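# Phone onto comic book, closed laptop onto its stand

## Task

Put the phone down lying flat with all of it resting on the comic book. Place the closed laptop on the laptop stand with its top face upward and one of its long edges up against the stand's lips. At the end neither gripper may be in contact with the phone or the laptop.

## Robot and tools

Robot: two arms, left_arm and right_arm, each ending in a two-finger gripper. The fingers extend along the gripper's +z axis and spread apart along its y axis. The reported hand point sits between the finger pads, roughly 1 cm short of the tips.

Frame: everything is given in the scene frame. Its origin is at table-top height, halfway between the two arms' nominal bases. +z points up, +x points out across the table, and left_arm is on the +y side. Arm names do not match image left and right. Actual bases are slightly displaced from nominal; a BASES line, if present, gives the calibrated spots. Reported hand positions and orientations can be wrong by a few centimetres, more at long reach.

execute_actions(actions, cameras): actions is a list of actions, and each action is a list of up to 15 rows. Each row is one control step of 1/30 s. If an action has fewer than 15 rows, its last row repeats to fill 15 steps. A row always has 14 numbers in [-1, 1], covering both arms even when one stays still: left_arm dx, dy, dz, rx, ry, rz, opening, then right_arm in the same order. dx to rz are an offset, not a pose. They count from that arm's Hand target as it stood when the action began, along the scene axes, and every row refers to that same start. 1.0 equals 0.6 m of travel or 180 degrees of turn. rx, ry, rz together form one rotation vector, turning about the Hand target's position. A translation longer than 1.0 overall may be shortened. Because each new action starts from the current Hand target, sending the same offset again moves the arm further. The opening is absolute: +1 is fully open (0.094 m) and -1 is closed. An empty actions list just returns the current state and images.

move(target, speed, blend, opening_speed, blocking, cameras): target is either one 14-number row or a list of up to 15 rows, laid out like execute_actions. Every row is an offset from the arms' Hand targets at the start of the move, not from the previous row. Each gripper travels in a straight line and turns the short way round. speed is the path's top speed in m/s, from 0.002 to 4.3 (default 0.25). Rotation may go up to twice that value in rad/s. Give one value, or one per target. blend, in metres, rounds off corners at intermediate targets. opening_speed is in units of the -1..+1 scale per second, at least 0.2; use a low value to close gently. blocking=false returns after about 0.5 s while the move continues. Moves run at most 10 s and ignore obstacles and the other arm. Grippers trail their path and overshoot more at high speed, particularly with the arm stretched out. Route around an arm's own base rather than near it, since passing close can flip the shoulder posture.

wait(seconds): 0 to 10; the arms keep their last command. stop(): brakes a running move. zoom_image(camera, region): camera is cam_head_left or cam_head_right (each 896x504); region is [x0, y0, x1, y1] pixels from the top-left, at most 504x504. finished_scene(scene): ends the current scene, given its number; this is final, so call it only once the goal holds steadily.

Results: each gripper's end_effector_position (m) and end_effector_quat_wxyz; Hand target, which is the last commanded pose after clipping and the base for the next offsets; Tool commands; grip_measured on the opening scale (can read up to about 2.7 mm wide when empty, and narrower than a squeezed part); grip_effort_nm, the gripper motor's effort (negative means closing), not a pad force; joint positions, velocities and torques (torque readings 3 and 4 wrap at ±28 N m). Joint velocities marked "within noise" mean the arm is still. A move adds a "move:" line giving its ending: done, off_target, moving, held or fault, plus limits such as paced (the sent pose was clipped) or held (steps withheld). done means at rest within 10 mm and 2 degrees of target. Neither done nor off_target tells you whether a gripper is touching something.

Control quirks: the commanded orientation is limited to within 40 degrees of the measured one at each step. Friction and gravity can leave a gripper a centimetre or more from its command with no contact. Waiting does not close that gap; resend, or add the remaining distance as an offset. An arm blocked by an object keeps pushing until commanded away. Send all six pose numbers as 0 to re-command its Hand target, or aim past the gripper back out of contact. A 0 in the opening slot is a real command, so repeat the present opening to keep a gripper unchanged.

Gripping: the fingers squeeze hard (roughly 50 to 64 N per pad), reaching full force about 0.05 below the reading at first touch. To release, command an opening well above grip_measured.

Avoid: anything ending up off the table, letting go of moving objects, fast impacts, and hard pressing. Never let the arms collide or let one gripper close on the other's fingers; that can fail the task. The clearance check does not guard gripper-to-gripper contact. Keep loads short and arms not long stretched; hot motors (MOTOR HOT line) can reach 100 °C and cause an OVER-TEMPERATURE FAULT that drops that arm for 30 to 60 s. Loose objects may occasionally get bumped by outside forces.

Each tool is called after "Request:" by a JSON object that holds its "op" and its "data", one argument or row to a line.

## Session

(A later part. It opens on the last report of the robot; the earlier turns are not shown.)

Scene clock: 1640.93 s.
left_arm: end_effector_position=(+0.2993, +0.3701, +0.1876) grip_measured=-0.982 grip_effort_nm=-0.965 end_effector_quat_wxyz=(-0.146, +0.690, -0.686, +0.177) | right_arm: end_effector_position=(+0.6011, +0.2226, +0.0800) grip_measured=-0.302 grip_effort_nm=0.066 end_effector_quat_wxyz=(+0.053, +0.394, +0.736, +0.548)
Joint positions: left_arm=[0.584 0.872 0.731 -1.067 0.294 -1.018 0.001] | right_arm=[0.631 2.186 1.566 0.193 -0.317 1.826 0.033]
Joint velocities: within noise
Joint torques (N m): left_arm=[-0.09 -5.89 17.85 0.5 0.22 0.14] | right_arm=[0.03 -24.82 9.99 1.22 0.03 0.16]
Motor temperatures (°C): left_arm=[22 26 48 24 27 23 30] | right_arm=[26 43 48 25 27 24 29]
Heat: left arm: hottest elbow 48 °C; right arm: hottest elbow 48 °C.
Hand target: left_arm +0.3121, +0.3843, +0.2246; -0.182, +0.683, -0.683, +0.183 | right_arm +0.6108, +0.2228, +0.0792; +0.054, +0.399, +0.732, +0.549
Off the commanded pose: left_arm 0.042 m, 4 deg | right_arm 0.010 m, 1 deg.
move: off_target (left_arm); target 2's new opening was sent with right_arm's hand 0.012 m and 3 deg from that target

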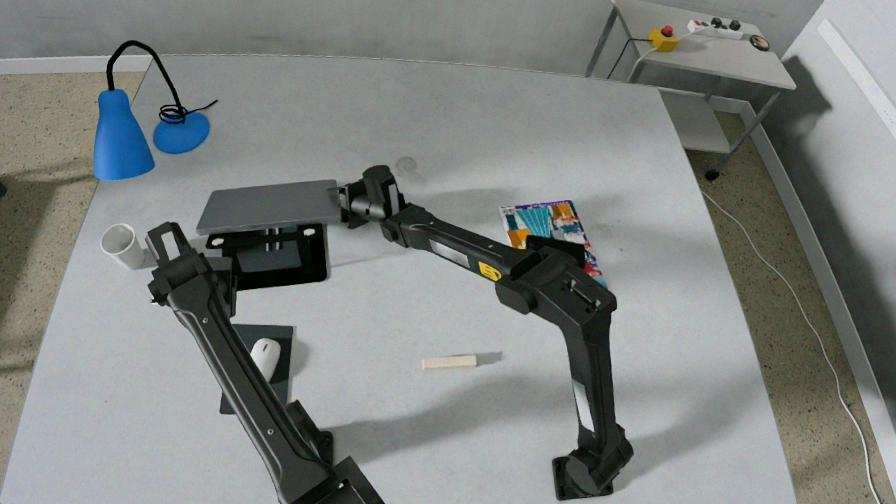

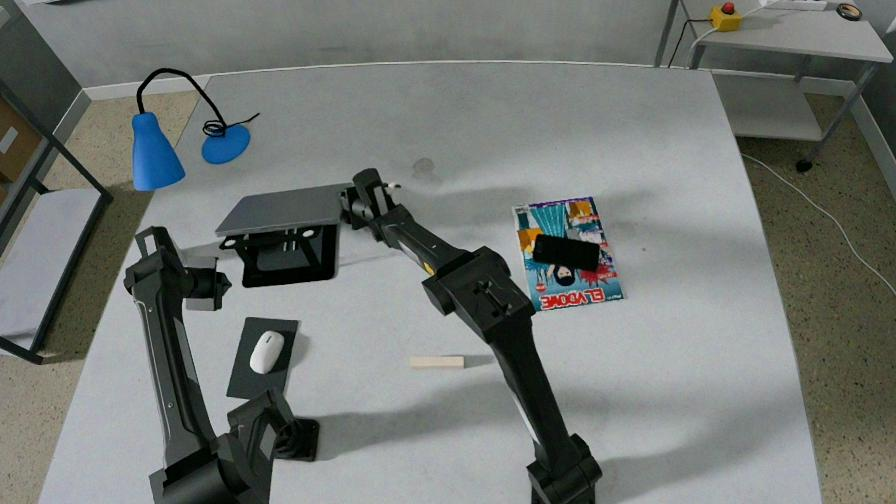

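Request:
{"op": "move", "data": {
  "target": [
    [0,0.0,0,0,0,0,-1,-0.085,-0.105,0.055,0,0,0,-0.3],
    [-0.05,0.0,0.05,0,0,0,-1,-0.15,-0.3,0.2,0,0,0,-0.3]
  ],
  "speed": 0.08
}}

Request:
{"op": "zoom_image", "data": {
  "camera": "cam_head_left",
  "region": [185, 165, 265, 245]
}}

Request:
{"op": "zoom_image", "data": {
  "camera": "cam_head_left",
  "region": [265, 160, 345, 240]
}}

Request:
{"op": "zoom_image", "data": {
  "camera": "cam_head_right",
  "region": [210, 165, 370, 295]
}}

Scene clock: 1648.10 s.
left_arm: end_effector_position=(+0.2730, +0.3714, +0.2167) grip_measured=-0.982 grip_effort_nm=-0.969 end_effector_quat_wxyz=(-0.143, +0.691, -0.686, +0.180) | right_arm: end_effector_position=(+0.5236, +0.0517, +0.1994) grip_measured=-0.301 grip_effort_nm=0.042 end_effector_quat_wxyz=(+0.052, +0.396, +0.731, +0.552)
Joint positions: left_arm=[0.664 0.807 0.779 -1.207 0.327 -0.941 0.001] | right_arm=[0.454 1.671 1.11 0.113 -0.477 1.757 0.033]
Joint velocities: within noise
Joint torques (N m): left_arm=[-0.67 -4.54 18.09 0.4 0.23 0.15] | right_arm=[-0.32 -19.72 7.19 1.07 -0.14 0.01]
Motor temperatures (°C): left_arm=[22 26 48 24 27 23 30] | right_arm=[26 44 47 25 26 24 28]
Heat: left arm: hottest elbow 48 °C; right arm: hottest elbow 47 °C.
Hand target: left_arm +0.2822, +0.3842, +0.2546; -0.182, +0.683, -0.683, +0.183 | right_arm +0.5208, +0.0429, +0.1992; +0.054, +0.399, +0.732, +0.549
Off the commanded pose: left_arm 0.041 m, 5 deg | right_arm 0.009 m, 1 deg.
move: off_target (left_arm)

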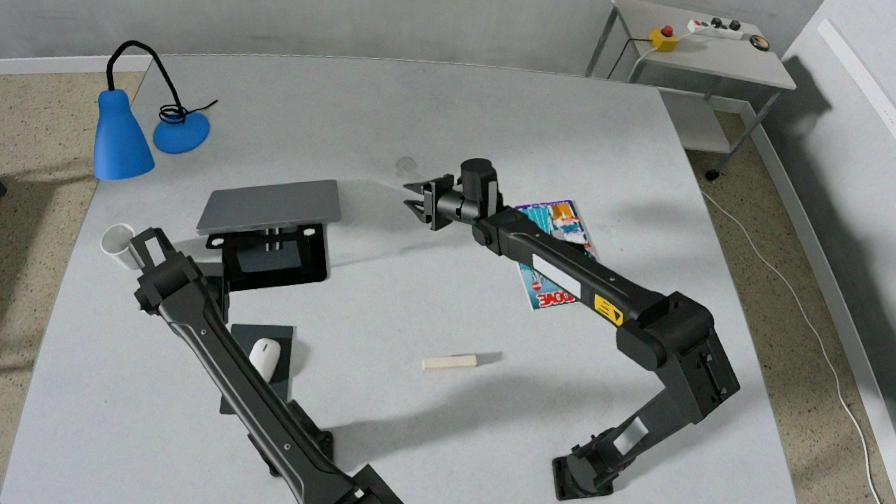

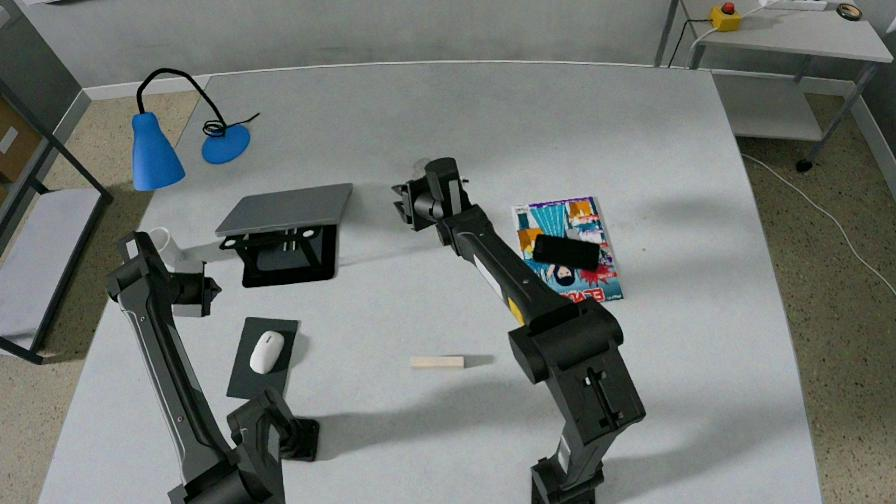

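Scaled by 6.300.

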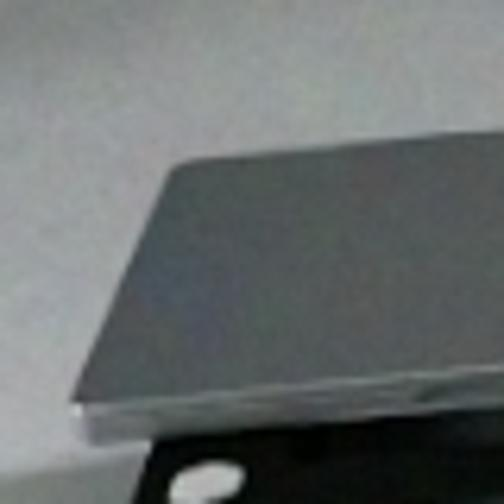

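Scaled by 6.300.

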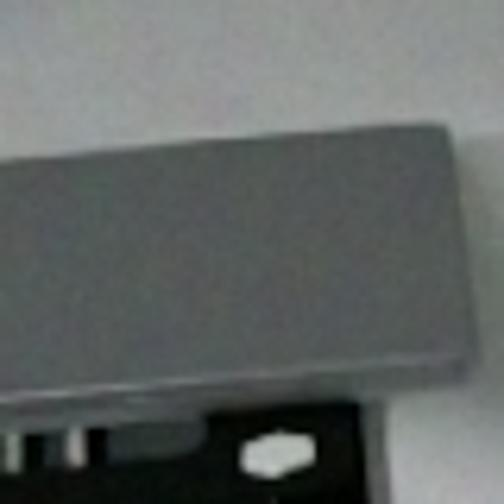

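Scaled by 3.150.

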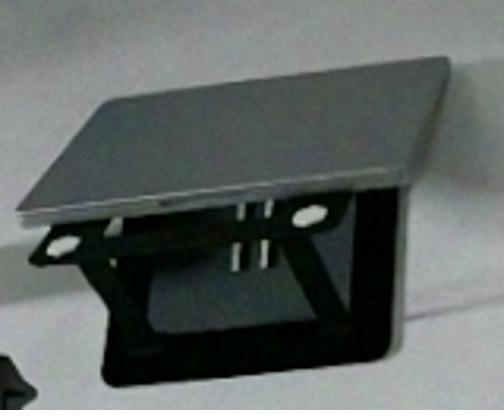

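Request:
{"op": "zoom_image", "data": {
  "camera": "cam_head_right",
  "region": [490, 180, 650, 330]
}}

Scaled by 3.150.

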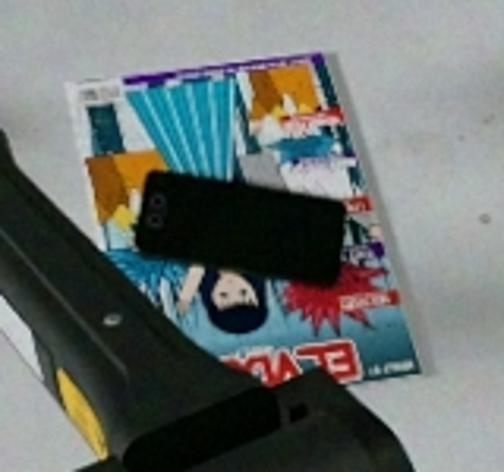

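Request:
{"op": "finished_scene", "data": {
  "scene": 1
}}

The scene is finished: the task was done.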